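# Pour granules from round-bottom flask into vial

## Task

Transfer the granules out of the round-bottom flask and into the vial. A small remainder left in the flask or funnel is acceptable, but nothing may end up spilt. At the end the flask has to stand upright in its cork ring and the vial upright in its stand; the ring, the stand and the tray must not be moved. Dropping the glass flask from more than a few centimetres can break it, which counts as failure.

## Robot and tools

Robot: two UR-type arms, left_arm and right_arm, each on its own carriage on a single floor track along y at x = 0. left_rail carries left_arm and is always the carriage on the +y side; right_rail carries right_arm. These names do not match image sides. Each arm base sits at x = 0, y = its carriage position_m, z = 0.04 m, facing +x. Each arm has a Robotiq 140 mm gripper whose fingers can fold when pushed, especially when gripped near the palm or pressed tip-first into a surface.

Scene frame: fixed to the table. z = 0 is the table top, +z up, +x the direction the arms face, +y to their left, y = 0 at mid-track. The table starts at x = 0.17 m. Gripper frame: fingers point along +z, close along y, and a block on the wrist sticks out about 9 cm toward the gripper's +x. end_effector_position is the point between closed pads. Fingertips reach about 33 mm past it when closed and 9 mm when open, and they move about 24 mm outward while closing, so leave that much clearance above surfaces.

execute_actions(actions, cameras): actions is a list holding at most one action. An empty list only returns state and images. An action may contain:
- rows: 1 to 15 rows, one control step (1/30 s) each. Every row is one list of 18 numbers, each in [-1, 1], covering both arms: left_arm shoulder pan, shoulder lift, elbow, wrist 1, wrist 2, wrist 3, gripper position, force_limit, speed, then the same nine for right_arm. The joint numbers are offsets, not poses. They count from the Joint targets at the start of the action, not from the previous row. 1.0 equals 1.326 rad for pan and lift and 1.989 rad for elbow and the three wrists. Sending the same offset again in a later call moves the joint further. Stated ranges are ±6.283 rad, and ±3.142 for the elbow. A request more than 0.010 rad outward past a limit refuses the call.
- Gripper numbers are commands, not offsets. position +1 is fully open (140 mm); the pads meet near -0.8; -1 closes until blocked. force_limit -1/0/+1 gives about 14/60/107 N. speed -1/0/+1 gives about 30/140/250 mm/s. Resend the previous three numbers to leave a gripper as it is, because 0 is itself a command.
- steps: 1 to 450, default 15, and at least one per row. After the last row the arms keep heading for the last targets. Give long moves enough steps, and finish cut-short moves in a later call.
- until: ends the action early based on rail fields only, for example {"right_rail": {"position_status": ["!=", "moving"]}}, or {"all": {"status": "ended"}} / {"any": {...}}. Numeric fields need a comparison.
- left_rail / right_rail: {position_m, speed_m_s (0.01 to 1), acceleration_factor (0.1 to 1)} or {"stop": true}. position_m is an absolute place on the track, in metres: left_rail -0.8 to 1.5, right_rail -1.5 to 0.8. Keep the carriages at least 0.78 m apart. Drive by sending position_m and then waiting with until, and let the carriage arrive before placing a gripper. Rows never move a carriage, but arm targets ride along with it.
cameras selects which images come back: cam_high, cam_flask, cam_tray, cam_vial, cam_left_wrist, cam_right_wrist (896x504 each).

Motion limits: joint targets are rate-limited, kept within 0.383 rad (pan/lift) or 0.575 rad (others) of the measured angle, and scaled back if the gripper would jump more than 100 mm. Large moves therefore take several calls.

Result lines: Joint positions, velocities and targets are given per arm as rail (m) then six joints (rad). Also reported are end_effector_position (m), quat wxyz, Joint torques (include gravity, noisy), Wrist force/torque in the gripper frame, and Tool commands. object_status: 0 moving, 1 blocked while opening, 2 blocked while closing (a grip), 3 reached target or pads met. position_measured runs from 3 (open) to 230 (closed). Other messages:
- "joint sent to its limit": the joint was driven to its end.
- "joint command not followed": the clearance check altered or withheld targets.
- Rail position_status can read moving, done, contact_stop, time_out, stopped, stopped_with_arm, stopped_for_other_arm or stopped_for_other_carriage. position_answer is taken or not_taken.

Grip by sending -1 and confirming status 2. To grip harder, raise force_limit and also change position slightly (-1 to -0.98). Grip near the fingertips, not deep in the palm.

zoom_image(camera, region [x0,y0,x1,y1] px, up to 504x504) enlarges part of the latest image. zero_wrist_force(arm) tares that arm's wrist sensor. read_manual(section) returns only licence texts. finished_scene(scene, check) must be called twice: the first call submits your check of every condition, the second ends the scene irreversibly.

Avoid:
- drops, especially of the glass flask;
- spilling granules;
- tipping or moving the ring, stand or tray;
- knocking anything out of the work area;
- contact between the arms.
Faults to avoid: contact torque at joint load limits (pan/lift 287, elbow 130, wrists 46.9 N m) or about 150 N of external force stops that arm for 10 s. Avoid heavy leverage or twist on the gripper and long stretched holds, which overheat motors (MOTOR HOT at 70 °C, brake at 85 °C). Move smoothly and quickly.

Each tool is called after "Request:" as name([rows], argument=value, ...), one row to a line, values as JSON.

## Session

I'll start by looking at the current state and all the camera images.

Request:
execute_actions(actions=[])

Scene clock: 0.00 s.
left_arm: end_effector_position=(+0.6290, +1.2544, +0.1760) position_measured=3 object_status=3 end_effector_quat_wxyz=(+0.000, +0.000, +1.000, +0.000) end_effector_velocity=(+0.000, +0.000, +0.000) end_effector_angular_velocity=(+0.000, +0.000, +0.000) | right_arm: end_effector_position=(+0.6290, -0.8684, +0.1760) position_measured=3 object_status=3 end_effector_quat_wxyz=(+0.000, +0.000, +1.000, +0.000) end_effector_velocity=(+0.000, +0.000, -0.001) end_effector_angular_velocity=(+0.000, +0.001, -0.001)
Joint positions: left_arm=[1.254 -0.281 -1.556 2.144 -2.158 -1.571 -0.281] | right_arm=[-0.868 -0.281 -1.556 2.144 -2.158 -1.571 -0.281]
Joint velocities: left_arm=[0 -0.001 0 0 0 0 0] | right_arm=[0 0 0.001 0 0 0 0.001]
Joint torques (N m): no reading
Wrist force (N): no reading
Wrist torque (N m): no reading
Wrist force, peak (N): no reading
Joint targets: left_arm=[1.254 -0.281 -1.556 2.144 -2.158 -1.571 -0.280] | right_arm=[-0.868 -0.280 -1.556 2.144 -2.158 -1.571 -0.280]
Tool commands: left_gripper/position=+1.0 left_gripper/force_limit=+1.0 left_gripper/speed=+1.0 right_gripper/position=+1.0 right_gripper/force_limit=+1.0 right_gripper/speed=+1.0
left_rail: position_m=1.254 position_status=done
right_rail: position_m=-0.868 position_status=done

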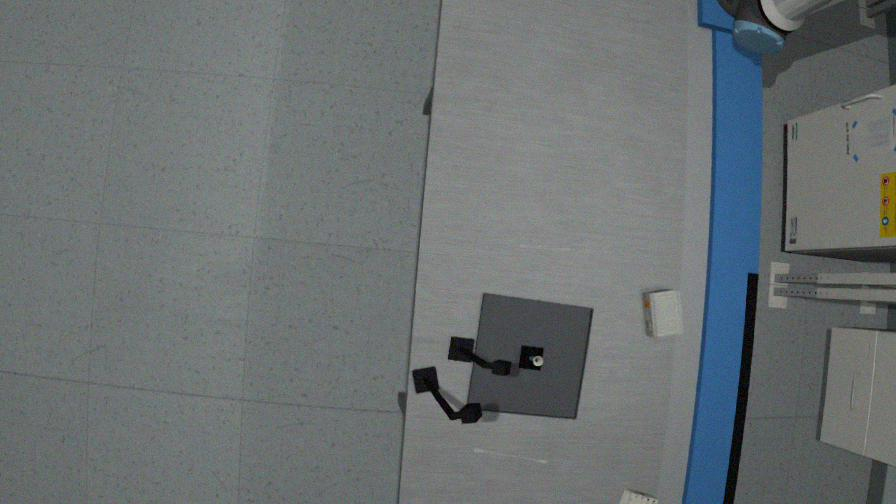

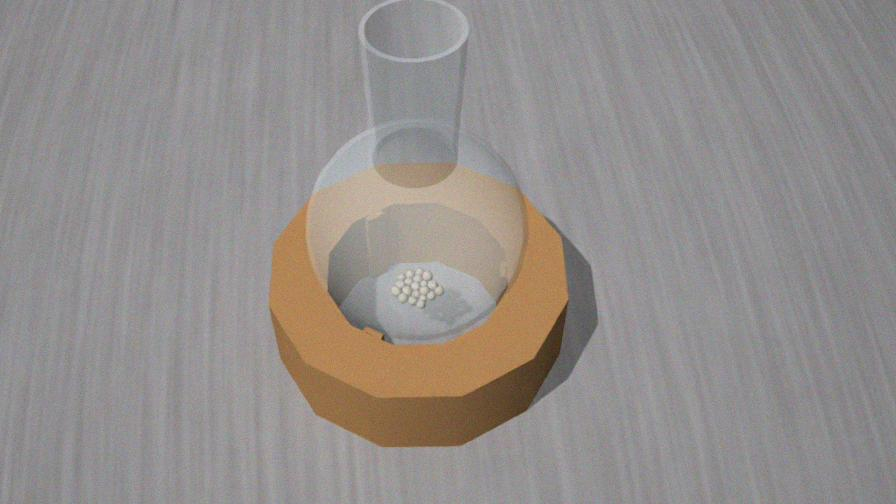

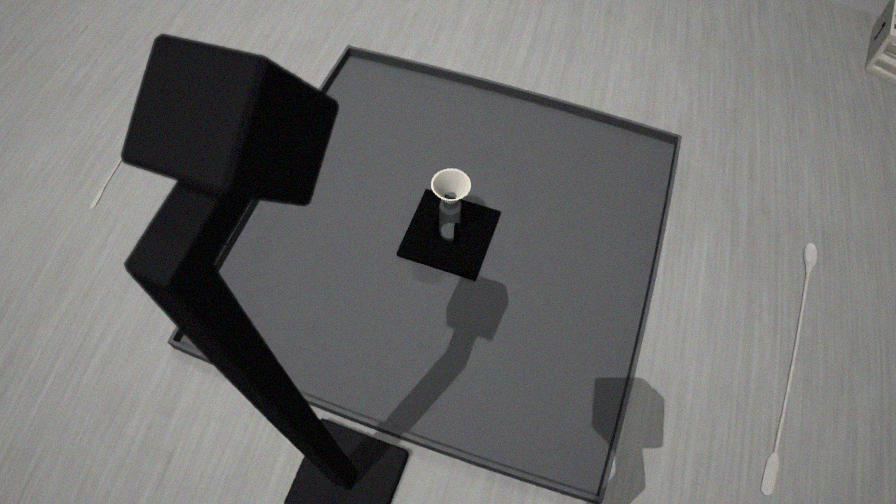

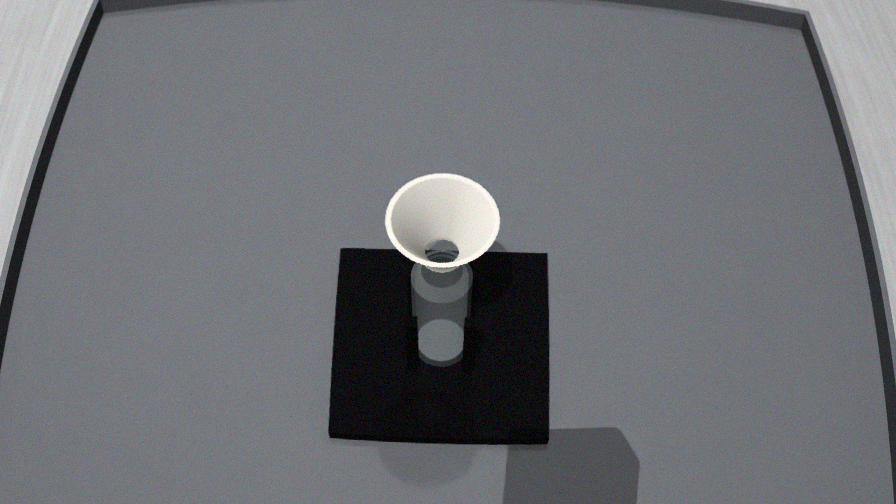

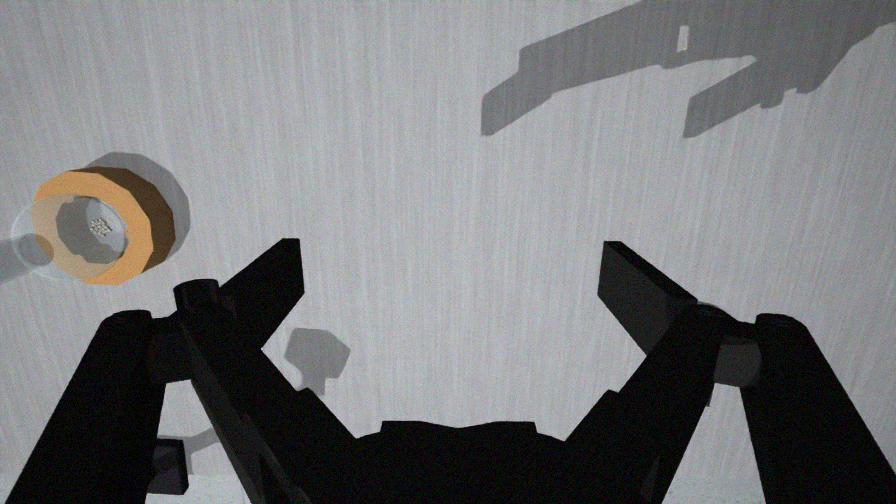

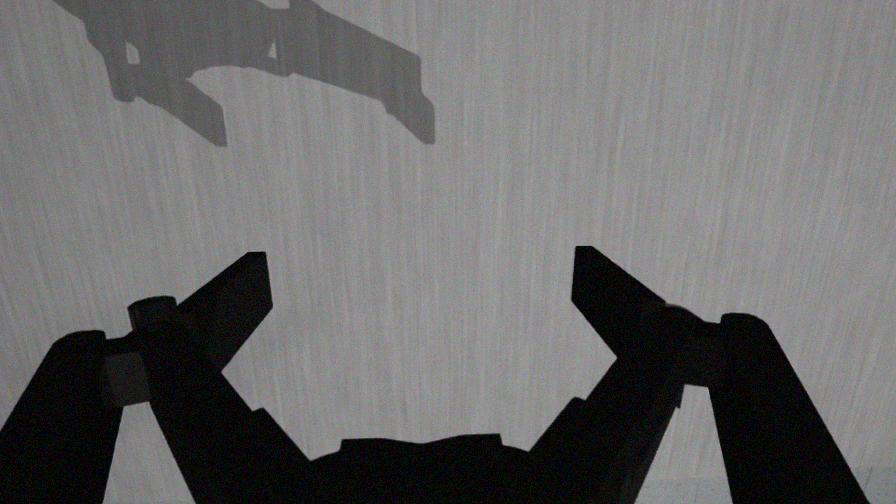

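Request:
zoom_image(camera="cam_high", region=[392, 270, 712, 504])

Request:
zoom_image(camera="cam_vial", region=[320, 160, 570, 460])

Request:
zoom_image(camera="cam_flask", region=[240, 0, 640, 460])

Request:
zoom_image(camera="cam_tray", region=[340, 130, 560, 330])

Request:
zoom_image(camera="cam_left_wrist", region=[0, 120, 240, 320])

Scaled by 1.575 from the camera's 896x504 image, which has a finer 1280x720 frame.

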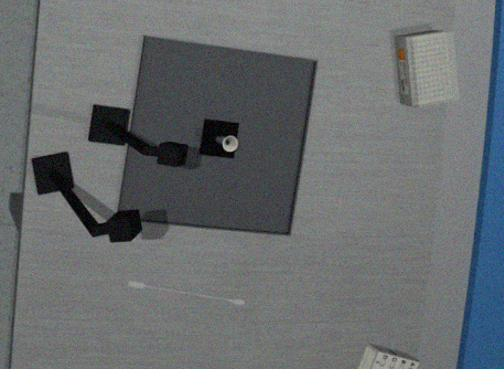

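Scaled by 1.680 from the camera's 896x504 image, which has a finer 1280x720 frame.

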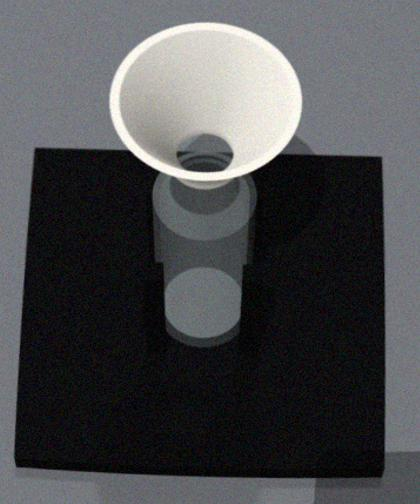

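Scaled by 1.096 from the camera's 896x504 image, which has a finer 1280x720 frame.

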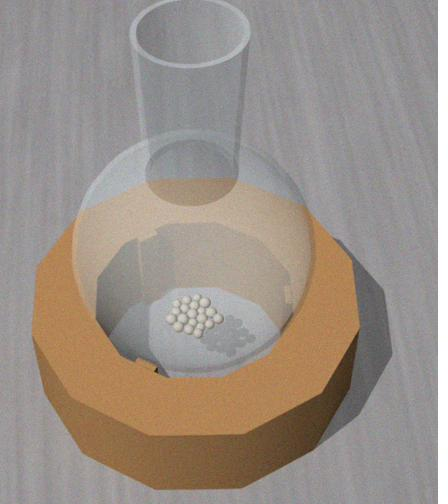

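Scaled by 2.291 from the camera's 896x504 image, which has a finer 1280x720 frame.

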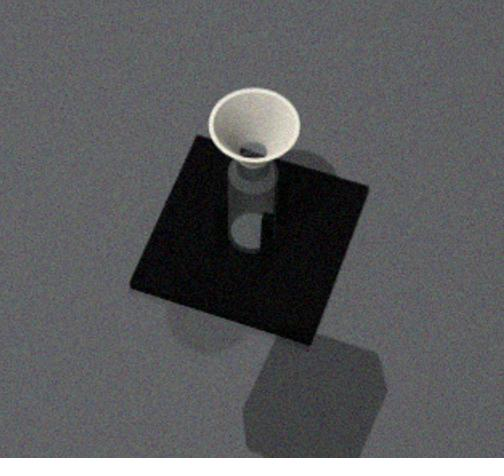

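Scaled by 2.100 from the camera's 896x504 image, which has a finer 1280x720 frame.

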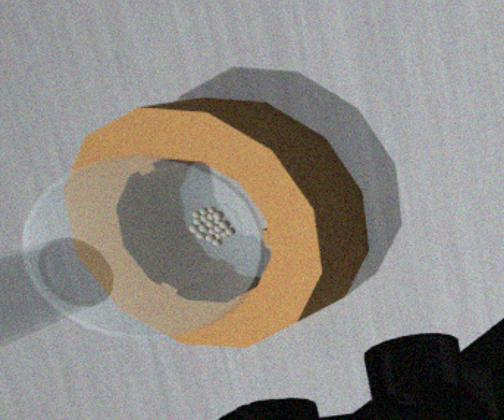

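Request:
zoom_image(camera="cam_high", region=[640, 0, 896, 160])

Request:
zoom_image(camera="cam_high", region=[600, 240, 896, 504])

Scaled by 1.969 from the camera's 896x504 image, which has a finer 1280x720 frame.

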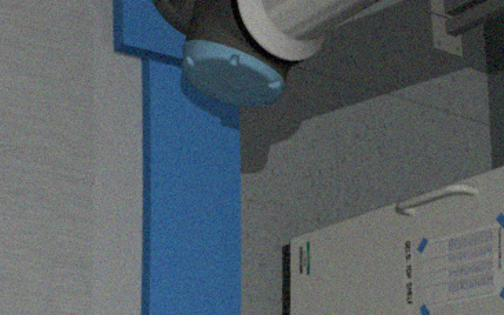

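Scaled by 1.703 from the camera's 896x504 image, which has a finer 1280x720 frame.

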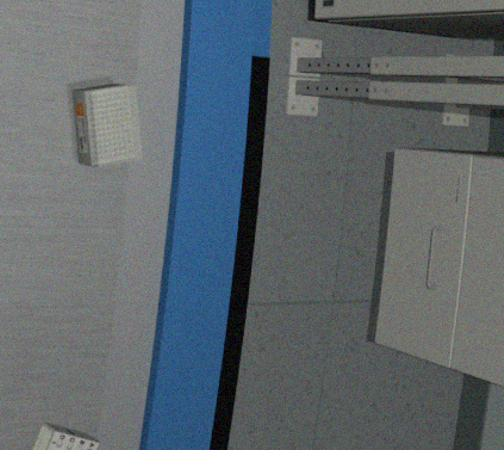

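Request:
zoom_image(camera="cam_left_wrist", region=[180, 200, 720, 504])

Request:
zoom_image(camera="cam_left_wrist", region=[0, 280, 400, 504])

Region (180, 200, 720, 504) is 540x304 pixels. A region can be at most 504 by 504 pixels.

Scaled by 1.260 from the camera's 896x504 image, which has a finer 1280x720 frame.

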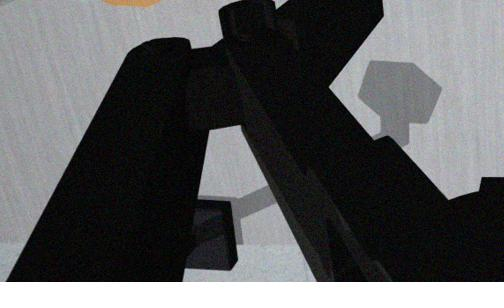

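Request:
zoom_image(camera="cam_left_wrist", region=[200, 200, 700, 480])

Request:
zoom_image(camera="cam_right_wrist", region=[180, 200, 680, 480])

Scaled by 1.008 from the camera's 896x504 image, which has a finer 1280x720 frame.

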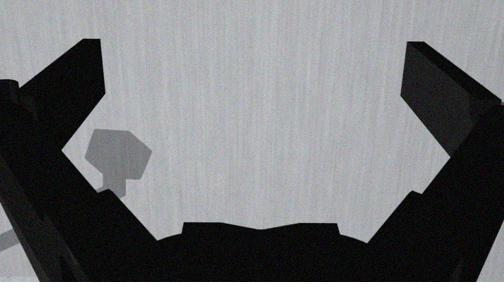

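Scaled by 1.008 from the camera's 896x504 image, which has a finer 1280x720 frame.

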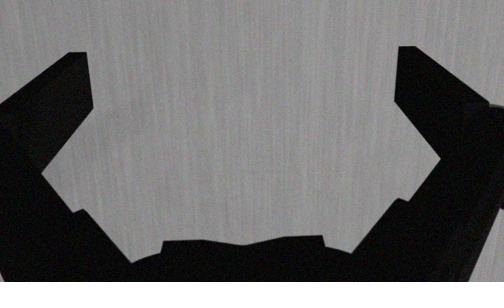

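Request:
execute_actions([
  {"rows": [[-0.029, -0.011, 0.018, 0.068, 0.158, 0.014, 1, 0, 1, 0, 0, 0, 0, 0, 0, 1, 1, 1], [-0.058, -0.021, 0.035, 0.137, 0.316, 0.028, 1, 0, 1, 0, 0, 0, 0, 0, 0, 1, 1, 1], [-0.086, -0.032, 0.053, 0.205, 0.474, 0.042, 1, 0, 1, 0, 0, 0, 0, 0, 0, 1, 1, 1], [-0.115, -0.043, 0.07, 0.274, 0.632, 0.056, 1, 0, 1, 0, 0, 0, 0, 0, 0, 1, 1, 1], [-0.144, -0.0532, 0.088, 0.3421, 0.7898, 0.0704, 1, 0, 1, 0, 0, 0, 0, 0, 0, 1, 1, 1]], "steps": 24},
], cameras=["cam_left_wrist", "cam_flask"])

Scene clock: 555.17 s.
left_arm: end_effector_position=(+0.6102, +1.5099, +0.3173) position_measured=3 object_status=3 end_effector_quat_wxyz=(-0.110, +0.330, +0.705, +0.618) end_effector_velocity=(+0.001, +0.000, +0.001) end_effector_angular_velocity=(+0.001, -0.004, -0.001) | right_arm: end_effector_position=(+0.6290, -0.8684, +0.1760) position_measured=3 object_status=3 end_effector_quat_wxyz=(+0.000, +0.000, +1.000, +0.000) end_effector_velocity=(+0.001, -0.001, +0.000) end_effector_angular_velocity=(+0.000, -0.001, -0.001)
Joint positions: left_arm=[1.254 -0.461 -1.623 2.309 -1.518 -0.291 -0.148] | right_arm=[-0.868 -0.281 -1.556 2.144 -2.158 -1.571 -0.281]
Joint velocities: left_arm=[0 0 0 -0.001 0.001 0.003 -0.002] | right_arm=[0 -0.001 0 -0.001 0 0 0]
Joint torques (N m): left_arm=[-10.23 -47.03 -23.64 -1.05 4.47 3.28] | right_arm=[1.1 -43.66 -39.96 -4.73 0.3 0.35]
Wrist force (N): left_arm=[-0.5 -0.7 0.4] | right_arm=[-0.2 0.2 0.4]
Wrist torque (N m): left_arm=[-0.05 0.06 -0.02] | right_arm=[0.03 0.04 0.00]
Wrist force, peak (N): left_arm=[-6.3 1.4 -5.4] | right_arm=[-0.2 0.4 0.9]
Joint targets: left_arm=[1.254 -0.461 -1.623 2.309 -1.518 -0.291 -0.148] | right_arm=[-0.868 -0.280 -1.556 2.144 -2.158 -1.571 -0.280]
left_rail: position_m=1.254 position_status=done
right_rail: position_m=-0.868 position_status=done
Images, in order (width x height): cam_flask 896x504, cam_left_wrist 896x504.

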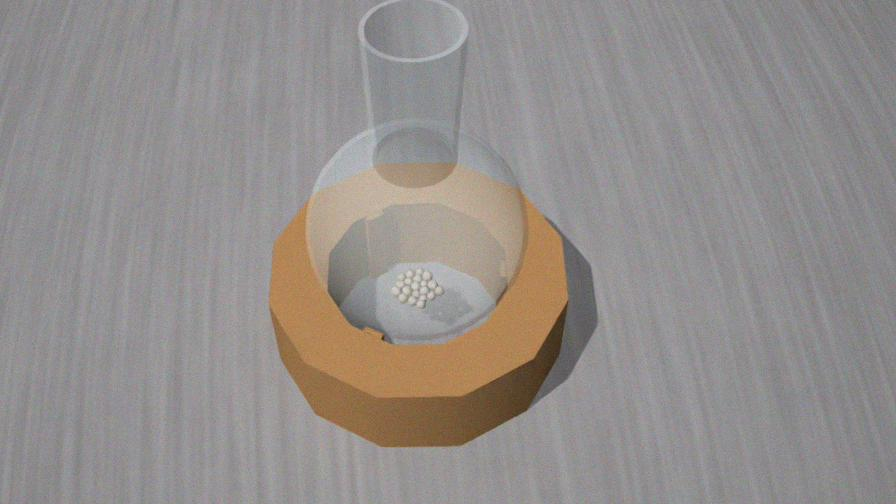

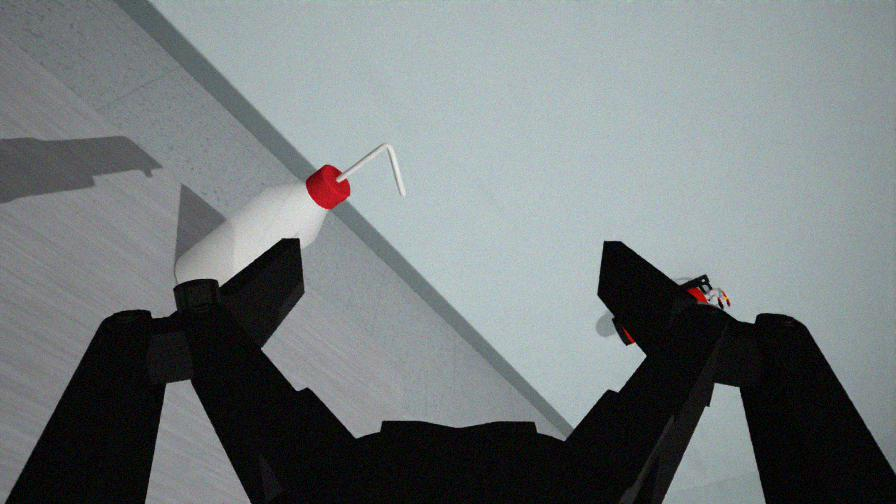

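Request:
execute_actions([
  {"rows": [[-0.02, 0.003, 0.015, 0.036, 0.117, 0.009, 1, 0, 1, 0, 0, 0, 0, 0, 0, 1, 1, 1], [-0.04, 0.006, 0.03, 0.072, 0.234, 0.019, 1, 0, 1, 0, 0, 0, 0, 0, 0, 1, 1, 1], [-0.06, 0.009, 0.045, 0.108, 0.351, 0.028, 1, 0, 1, 0, 0, 0, 0, 0, 0, 1, 1, 1], [-0.08, 0.012, 0.06, 0.144, 0.468, 0.037, 1, 0, 1, 0, 0, 0, 0, 0, 0, 1, 1, 1], [-0.1, 0.015, 0.075, 0.18, 0.585, 0.046, 1, 0, 1, 0, 0, 0, 0, 0, 0, 1, 1, 1], [-0.12, 0.018, 0.09, 0.216, 0.702, 0.056, 1, 0, 1, 0, 0, 0, 0, 0, 0, 1, 1, 1], [-0.14, 0.021, 0.105, 0.252, 0.819, 0.065, 1, 0, 1, 0, 0, 0, 0, 0, 0, 1, 1, 1], [-0.1523, 0.0241, 0.1141, 0.2881, 0.9362, 0.0744, 1, 0, 1, 0, 0, 0, 0, 0, 0, 1, 1, 1]], "steps": 48},
], cameras=["cam_left_wrist", "cam_flask"])

Scene clock: 596.00 s.
left_arm: end_effector_position=(+0.6296, +0.9838, +0.2501) position_measured=3 object_status=3 end_effector_quat_wxyz=(+0.230, +0.669, -0.230, +0.669) end_effector_velocity=(-0.001, -0.001, +0.000) end_effector_angular_velocity=(+0.001, +0.001, -0.003) | right_arm: end_effector_position=(+0.6290, -0.8684, +0.1760) position_measured=3 object_status=3 end_effector_quat_wxyz=(+0.000, +0.000, +1.000, +0.000) end_effector_velocity=(-0.001, +0.001, -0.001) end_effector_angular_velocity=(+0.002, +0.002, +0.001)
Joint positions: left_arm=[1.254 -0.663 -1.591 2.536 -0.945 1.57 0] | right_arm=[-0.868 -0.281 -1.556 2.144 -2.158 -1.571 -0.281]
Joint velocities: left_arm=[0 0 0 0 0 0.003 0] | right_arm=[0 0.001 0.001 0.001 0 0.001 0]
Joint torques (N m): left_arm=[-12.52 -16.18 -16.27 -1.03 3.24 3.33] | right_arm=[-0.15 -43.78 -41.35 -4.16 0.09 0.58]
Wrist force (N): left_arm=[-0.8 -0.3 0.4] | right_arm=[-0.1 0.3 0.5]
Wrist torque (N m): left_arm=[0.16 0.09 -0.07] | right_arm=[0.07 0.03 0.01]
Wrist force, peak (N): left_arm=[-0.2 5.0 1.5] | right_arm=[0.3 0.6 1.0]
Joint targets: left_arm=[1.254 -0.663 -1.591 2.536 -0.945 1.571 0.000] | right_arm=[-0.868 -0.280 -1.556 2.144 -2.158 -1.571 -0.280]
left_rail: position_m=1.254 position_status=done
right_rail: position_m=-0.868 position_status=done
Images, in order (width x height): cam_flask 896x504, cam_left_wrist 896x504.

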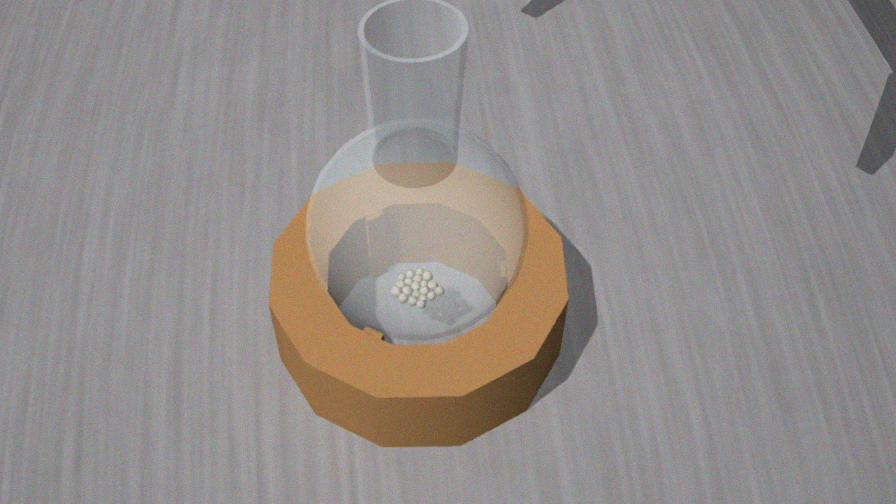

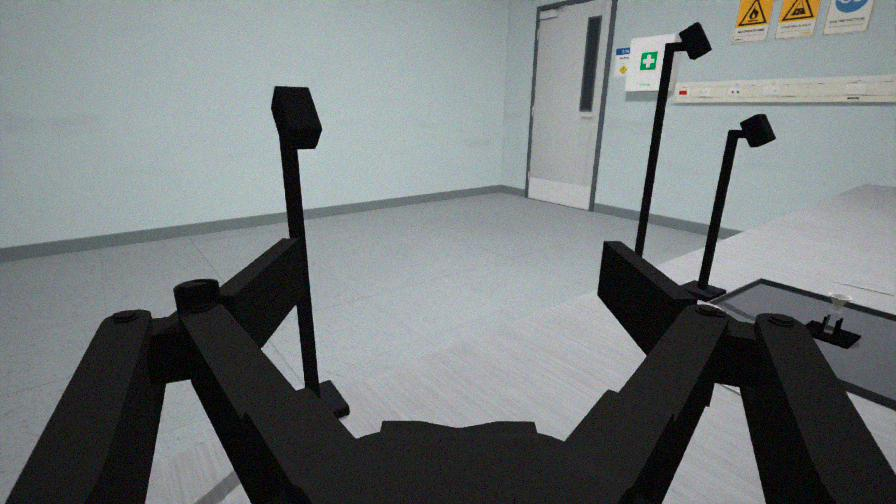

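Request:
execute_actions([
  {"rows": [[0, 0.0095, 0.0016, -0.0079, 0, 0, 1, 0, 1, 0, 0, 0, 0, 0, 0, 1, 1, 1], [0, 0.0189, 0.0032, -0.0159, 0, 0, 1, 0, 1, 0, 0, 0, 0, 0, 0, 1, 1, 1], [0, 0.0284, 0.0049, -0.0238, 0, 0, 1, 0, 1, 0, 0, 0, 0, 0, 0, 1, 1, 1], [0, 0.0379, 0.0065, -0.0318, 0, 0, 1, 0, 1, 0, 0, 0, 0, 0, 0, 1, 1, 1], [0, 0.0474, 0.0081, -0.0397, 0, 0, 1, 0, 1, 0, 0, 0, 0, 0, 0, 1, 1, 1], [0, 0.0568, 0.0097, -0.0476, 0, 0, 1, 0, 1, 0, 0, 0, 0, 0, 0, 1, 1, 1], [0, 0.0663, 0.0113, -0.0556, 0, 0, 1, 0, 1, 0, 0, 0, 0, 0, 0, 1, 1, 1], [0, 0.0758, 0.013, -0.0635, 0, 0, 1, 0, 1, 0, 0, 0, 0, 0, 0, 1, 1, 1], [0, 0.0852, 0.0146, -0.0715, 0, 0, 1, 0, 1, 0, 0, 0, 0, 0, 0, 1, 1, 1], [0, 0.0947, 0.0162, -0.0794, 0, 0, 1, 0, 1, 0, 0, 0, 0, 0, 0, 1, 1, 1]], "steps": 15},
], cameras=["cam_left_wrist", "cam_flask"])

Scene clock: 662.00 s.
left_arm: end_effector_position=(+0.6294, +0.9838, +0.2002) position_measured=3 object_status=3 end_effector_quat_wxyz=(+0.230, +0.669, -0.230, +0.669) end_effector_velocity=(+0.000, +0.000, -0.001) end_effector_angular_velocity=(+0.000, -0.001, +0.001) | right_arm: end_effector_position=(+0.6290, -0.8684, +0.1760) position_measured=3 object_status=3 end_effector_quat_wxyz=(+0.000, +0.000, +1.000, +0.000) end_effector_velocity=(+0.000, +0.000, -0.001) end_effector_angular_velocity=(+0.001, +0.001, +0.000)
Joint positions: left_arm=[1.254 -0.663 -1.466 2.568 -1.102 1.571 0] | right_arm=[-0.868 -0.281 -1.556 2.144 -2.158 -1.571 -0.281]
Joint velocities: left_arm=[0 0 0.003 0 -0.003 -0.001 0.001] | right_arm=[0 0 0.001 0 0 0.001 0]
Joint torques (N m): left_arm=[-10.94 -22.63 -9.45 -5.21 2.5 3.05] | right_arm=[-1.38 -44.9 -40.52 -4.57 0.59 1.24]
Wrist force (N): left_arm=[-1.3 -0.5 0.4] | right_arm=[0.1 0.3 0.6]
Wrist torque (N m): left_arm=[0.11 0.19 -0.04] | right_arm=[0.08 -0.02 0.00]
Wrist force, peak (N): left_arm=[-3.1 -0.5 0.5] | right_arm=[0.0 0.3 1.0]
Joint targets: left_arm=[1.254 -0.663 -1.466 2.569 -1.103 1.571 0.000] | right_arm=[-0.868 -0.280 -1.556 2.144 -2.158 -1.571 -0.280]
left_rail: position_m=1.254 position_status=done
right_rail: position_m=-0.868 position_status=done
Images, in order (width x height): cam_flask 896x504, cam_left_wrist 896x504.

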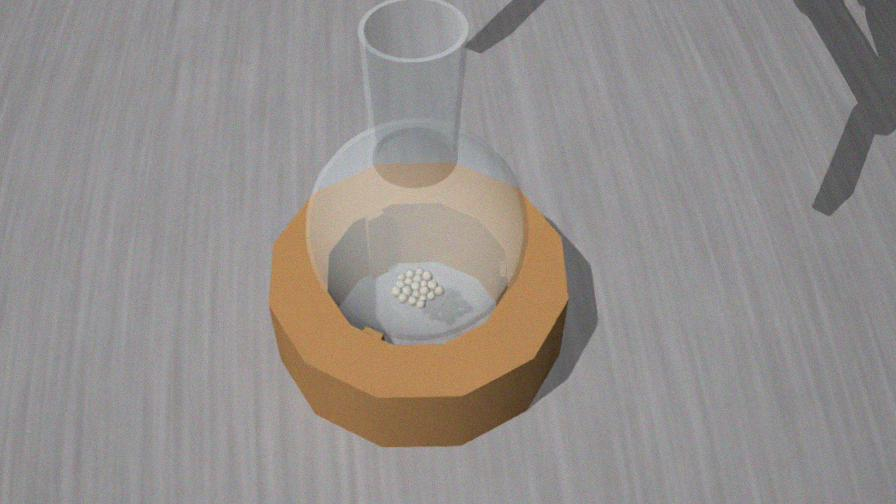

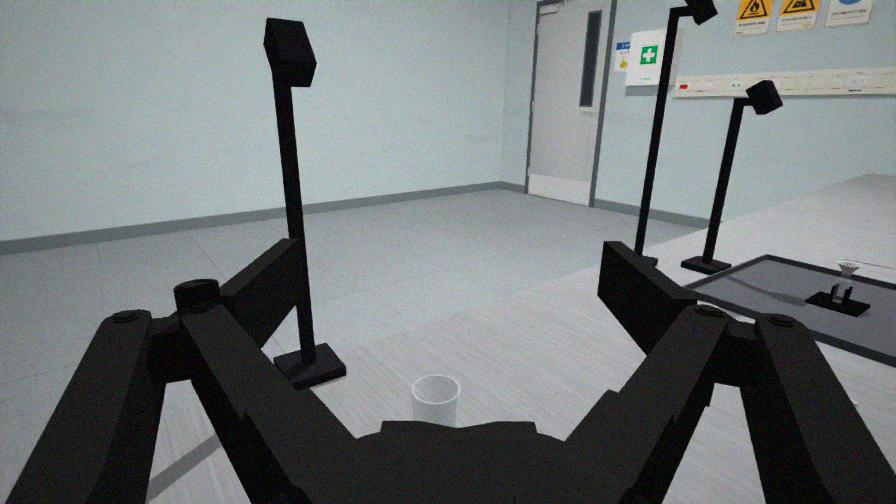

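Request:
zoom_image(camera="cam_left_wrist", region=[360, 340, 520, 440])

Request:
zoom_image(camera="cam_left_wrist", region=[640, 220, 896, 364])

Request:
zoom_image(camera="cam_flask", region=[340, 0, 500, 220])

Scaled by 3.150 from the camera's 896x504 image, which has a finer 1280x720 frame.

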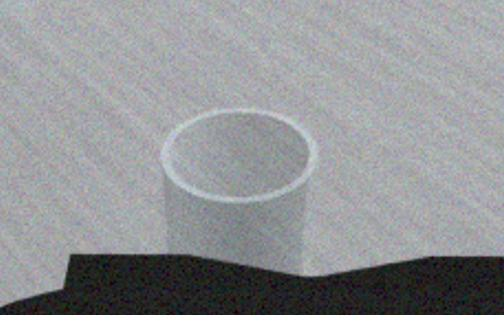

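Scaled by 1.969 from the camera's 896x504 image, which has a finer 1280x720 frame.

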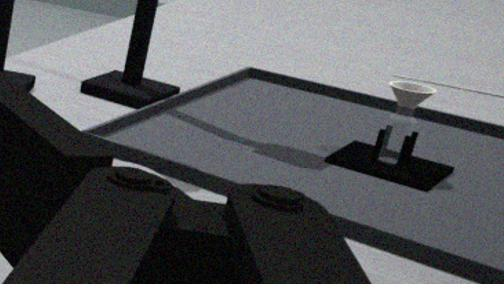

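Scaled by 2.291 from the camera's 896x504 image, which has a finer 1280x720 frame.

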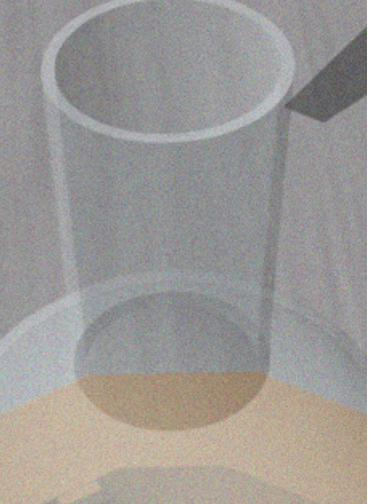

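Request:
execute_actions([
  {"rows": [[0.0002, 0.0043, 0.0004, -0.0033, 0, 0, 1, 0, 1, 0, 0, 0, 0, 0, 0, 1, 1, 1], [0.0005, 0.0128, 0.0012, -0.0098, 0, 0, 1, 0, 1, 0, 0, 0, 0, 0, 0, 1, 1, 1], [0.001, 0.0256, 0.0024, -0.0195, 0, 0, 1, 0, 1, 0, 0, 0, 0, 0, 0, 1, 1, 1], [0.0017, 0.0427, 0.004, -0.0325, 0, 0, 1, 0, 1, 0, 0, 0, 0, 0, 0, 1, 1, 1], [0.0024, 0.062, 0.0058, -0.0471, 0, 0, 1, 0, 1, 0, 0, 0, 0, 0, 0, 1, 1, 1], [0.0033, 0.0834, 0.0078, -0.0634, 0, 0, 1, 0, 1, 0, 0, 0, 0, 0, 0, 1, 1, 1], [0.0042, 0.1069, 0.0101, -0.0813, 0, 0, 1, 0, 1, 0, 0, 0, 0, 0, 0, 1, 1, 1], [0.0051, 0.1311, 0.0108, -0.0981, 0, 0, 1, 0, 1, 0, 0, 0, 0, 0, 0, 1, 1, 1], [0.006, 0.1531, 0.0114, -0.1135, 0, 0, 1, 0, 1, 0, 0, 0, 0, 0, 0, 1, 1, 1], [0.0067, 0.173, 0.012, -0.1273, 0, 0, 1, 0, 1, 0, 0, 0, 0, 0, 0, 1, 1, 1], [0.0074, 0.1906, 0.0125, -0.1395, 0, 0, 1, 0, 1, 0, 0, 0, 0, 0, 0, 1, 1, 1], [0.0079, 0.2038, 0.0129, -0.1487, 0, 0, 1, 0, 1, 0, 0, 0, 0, 0, 0, 1, 1, 1], [0.0083, 0.2126, 0.0131, -0.1549, 0, 0, 1, 0, 1, 0, 0, 0, 0, 0, 0, 1, 1, 1], [0.0084, 0.217, 0.0133, -0.1579, 0, 0, 1, 0, 1, 0, 0, 0, 0, 0, 0, 1, 1, 1]], "steps": 18},
], cameras=["cam_left_wrist", "cam_flask"])

Scene clock: 735.43 s.
left_arm: end_effector_position=(+0.6324, +0.9908, +0.1022) position_measured=3 object_status=3 end_effector_quat_wxyz=(+0.226, +0.670, -0.226, +0.670) end_effector_velocity=(+0.000, +0.000, -0.001) end_effector_angular_velocity=(+0.001, +0.000, +0.001) | right_arm: end_effector_position=(+0.6290, -0.8684, +0.1760) position_measured=3 object_status=3 end_effector_quat_wxyz=(+0.000, +0.000, +1.000, +0.000) end_effector_velocity=(-0.001, -0.002, -0.001) end_effector_angular_velocity=(+0.000, +0.002, -0.003)
Joint positions: left_arm=[1.254 -0.652 -1.178 2.595 -1.416 1.571 0] | right_arm=[-0.868 -0.281 -1.556 2.144 -2.158 -1.571 -0.281]
Joint velocities: left_arm=[0 0 0.003 0 -0.003 -0.001 0.001] | right_arm=[0 -0.003 0 0.001 0 0 0]
Joint torques (N m): left_arm=[14.3 -34.23 3.01 -5.98 1.95 3.04] | right_arm=[1.09 -41.17 -40.71 -4.43 0.29 0.94]
Wrist force (N): left_arm=[-1.4 -1.0 1.0] | right_arm=[-0.1 0.4 0.7]
Wrist torque (N m): left_arm=[-0.02 0.22 -0.06] | right_arm=[0.08 0.01 0.01]
Wrist force, peak (N): left_arm=[-3.8 -0.6 0.1] | right_arm=[0.1 0.4 0.8]
Joint targets: left_arm=[1.254 -0.652 -1.178 2.595 -1.417 1.571 0.000] | right_arm=[-0.868 -0.280 -1.556 2.144 -2.158 -1.571 -0.280]
left_rail: position_m=1.254 position_status=done
right_rail: position_m=-0.868 position_status=done
Images, in order (width x height): cam_flask 896x504, cam_left_wrist 896x504.

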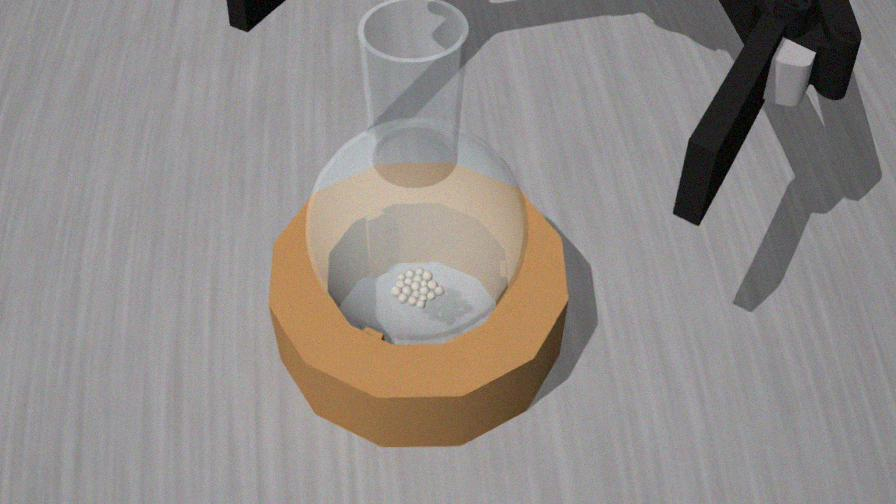

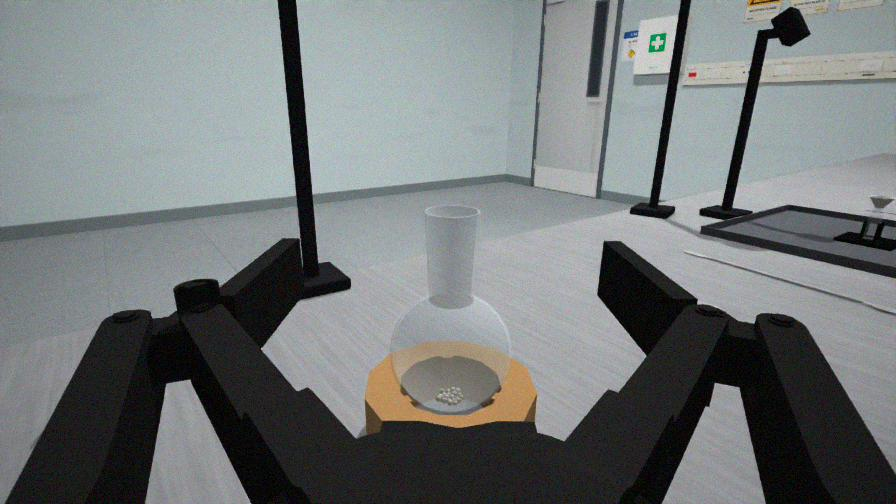

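Request:
zoom_image(camera="cam_left_wrist", region=[360, 190, 560, 430])

Request:
zoom_image(camera="cam_flask", region=[200, 0, 600, 240])

Request:
zoom_image(camera="cam_left_wrist", region=[620, 160, 896, 330])

Scaled by 2.100 from the camera's 896x504 image, which has a finer 1280x720 frame.

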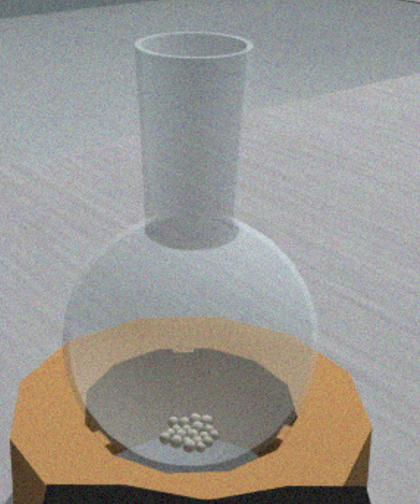

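Scaled by 1.260 from the camera's 896x504 image, which has a finer 1280x720 frame.

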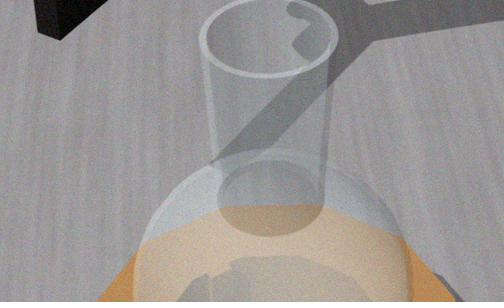

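Scaled by 1.826 from the camera's 896x504 image, which has a finer 1280x720 frame.

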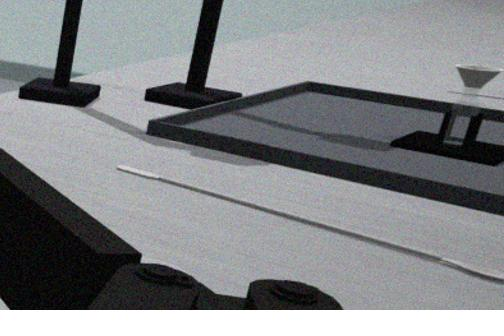

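Request:
zoom_image(camera="cam_flask", region=[640, 60, 860, 260])

Request:
zoom_image(camera="cam_flask", region=[200, 0, 320, 80])

Scaled by 2.291 from the camera's 896x504 image, which has a finer 1280x720 frame.

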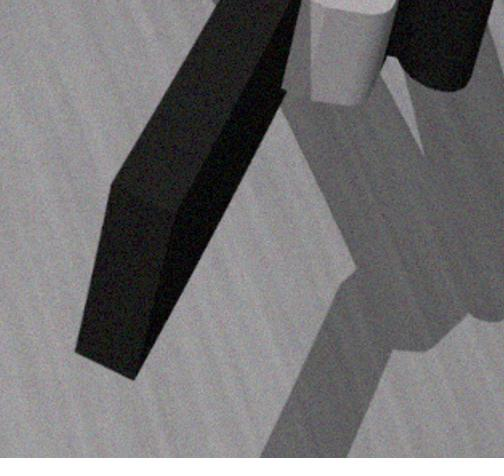

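Scaled by 4.200 from the camera's 896x504 image, which has a finer 1280x720 frame.

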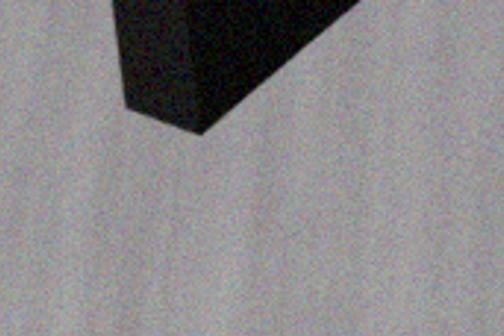

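I'll get the current state and images first.

Request:
execute_actions(actions=[], cameras=["cam_flask", "cam_left_wrist"])

Scene clock: 885.80 s.
left_arm: end_effector_position=(+0.6324, +0.9908, +0.1020) position_measured=3 object_status=3 end_effector_quat_wxyz=(+0.226, +0.670, -0.226, +0.670) end_effector_velocity=(+0.000, +0.000, +0.000) end_effector_angular_velocity=(+0.000, +0.000, -0.001) | right_arm: end_effector_position=(+0.6290, -0.8684, +0.1760) position_measured=3 object_status=3 end_effector_quat_wxyz=(+0.000, +0.000, +1.000, +0.000) end_effector_velocity=(+0.000, -0.001, +0.000) end_effector_angular_velocity=(-0.001, -0.001, +0.000)
Joint positions: left_arm=[1.254 -0.652 -1.178 2.595 -1.417 1.571 0] | right_arm=[-0.868 -0.281 -1.556 2.144 -2.158 -1.571 -0.281]
Joint velocities: left_arm=[0 0 0 0 0 0.001 0] | right_arm=[0 -0.001 0 0 -0.002 0 -0.001]
Joint torques (N m): left_arm=[11.23 -35.15 -4.1 -4.23 1.42 3.01] | right_arm=[1.59 -45.12 -40.52 -4.51 0.09 0.79]
Wrist force (N): left_arm=[-1.6 -1.0 0.3] | right_arm=[0.1 0.3 0.6]
Wrist torque (N m): left_arm=[-0.03 0.22 -0.06] | right_arm=[0.05 -0.01 0.01]
Wrist force, peak (N): left_arm=[-2.0 -1.0 0.9] | right_arm=[0.2 0.1 0.9]
Joint targets: left_arm=[1.254 -0.652 -1.178 2.595 -1.417 1.571 0.000] | right_arm=[-0.868 -0.280 -1.556 2.144 -2.158 -1.571 -0.280]
Tool commands: left_gripper/position=+1.0 left_gripper/force_limit=+0.0 left_gripper/speed=+1.0 right_gripper/position=+1.0 right_gripper/force_limit=+1.0 right_gripper/speed=+1.0
left_rail: position_m=1.254 position_status=done
right_rail: position_m=-0.868 position_status=done
Images, in order (width x height): cam_flask 896x504, cam_left_wrist 896x504.

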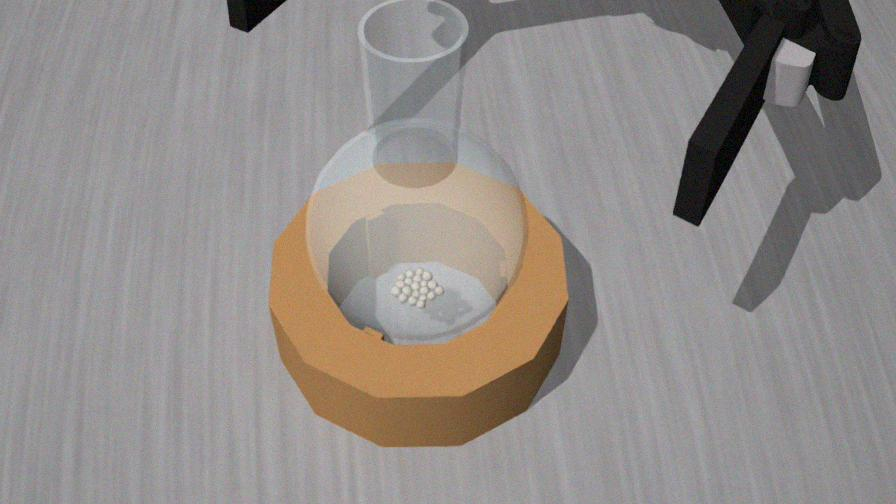

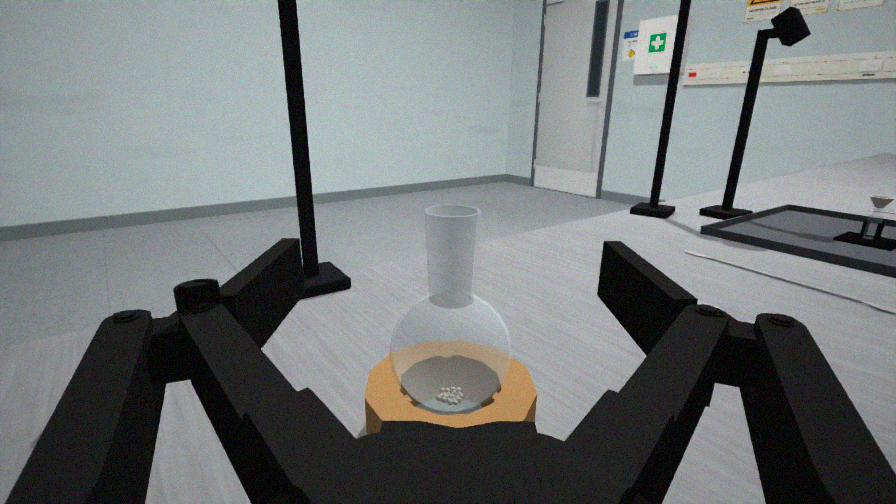

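Request:
execute_actions([
  {"rows": [[0,0,0,0,0,0,-1,0,-0.6,0,0,0,0,0,0,1,1,1]], "steps": 75},
], cameras=["cam_flask", "cam_left_wrist"])

Scene clock: 914.10 s.
left_arm: end_effector_position=(+0.6324, +0.9908, +0.1020) position_measured=199 object_status=2 end_effector_quat_wxyz=(+0.226, +0.670, -0.226, +0.670) end_effector_velocity=(+0.000, +0.000, +0.000) end_effector_angular_velocity=(-0.001, +0.000, +0.000) | right_arm: end_effector_position=(+0.6290, -0.8684, +0.1760) position_measured=3 object_status=3 end_effector_quat_wxyz=(+0.000, +0.000, +1.000, +0.000) end_effector_velocity=(-0.001, -0.001, +0.000) end_effector_angular_velocity=(+0.000, -0.001, -0.002)
Joint positions: left_arm=[1.254 -0.652 -1.178 2.595 -1.417 1.571 0] | right_arm=[-0.868 -0.281 -1.556 2.144 -2.158 -1.571 -0.281]
Joint velocities: left_arm=[0 0 0 0 0 0 -0.001] | right_arm=[0 -0.002 -0.002 0.002 -0.001 0.001 0]
Joint torques (N m): left_arm=[9.87 -35.88 -16.18 -2.64 1.06 3.05] | right_arm=[-0.72 -43.69 -41.04 -4.14 0.59 1.02]
Wrist force (N): left_arm=[-1.2 -0.5 0.3] | right_arm=[0.0 -0.1 0.3]
Wrist torque (N m): left_arm=[0.00 0.14 -0.08] | right_arm=[-0.03 0.01 0.00]
Wrist force, peak (N): left_arm=[-1.9 -1.1 0.7] | right_arm=[-0.1 0.8 0.6]
Joint targets: left_arm=[1.254 -0.652 -1.178 2.595 -1.417 1.571 0.000] | right_arm=[-0.868 -0.280 -1.556 2.144 -2.158 -1.571 -0.280]
left_rail: position_m=1.254 position_status=done
right_rail: position_m=-0.868 position_status=done
Images, in order (width x height): cam_flask 896x504, cam_left_wrist 896x504.

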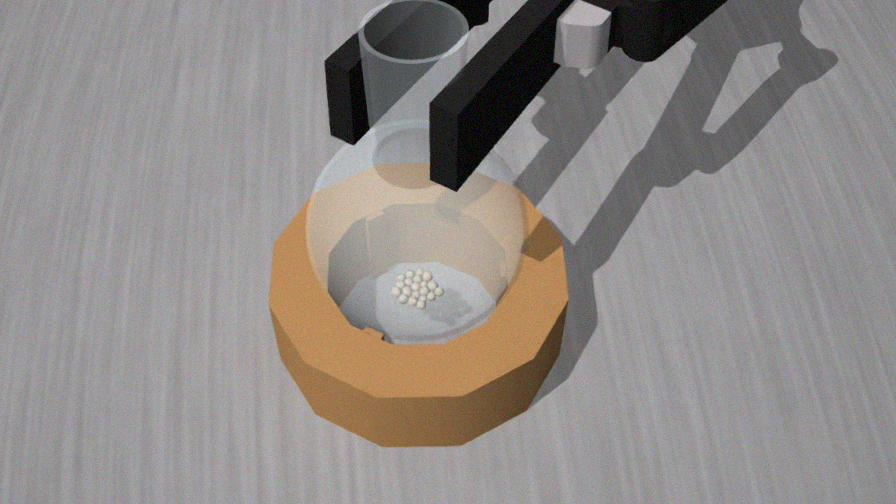

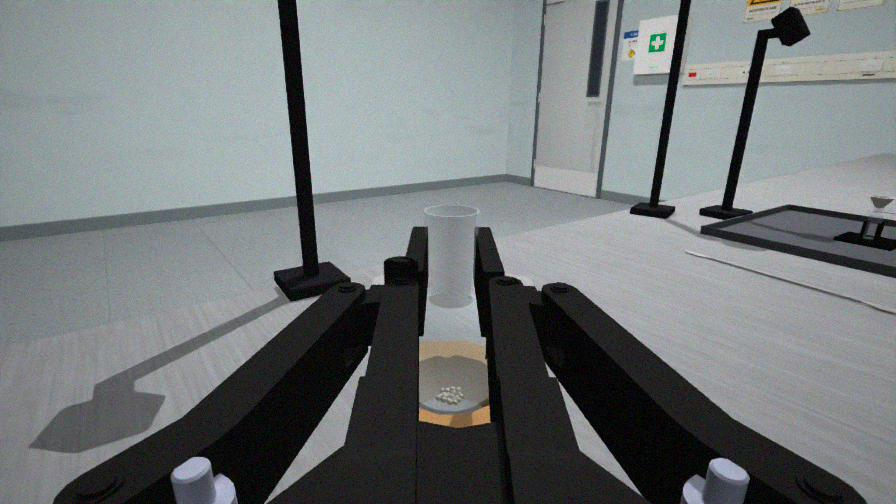

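Request:
zoom_image(camera="cam_left_wrist", region=[350, 180, 560, 440])

Request:
zoom_image(camera="cam_flask", region=[270, 0, 600, 230])

Scaled by 1.938 from the camera's 896x504 image, which has a finer 1280x720 frame.

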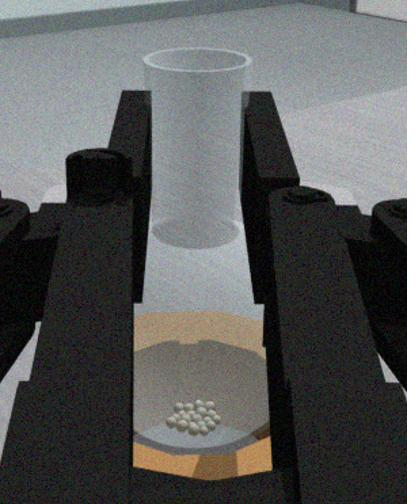

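Scaled by 1.527 from the camera's 896x504 image, which has a finer 1280x720 frame.

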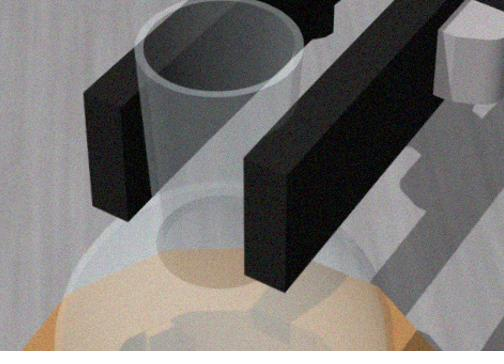

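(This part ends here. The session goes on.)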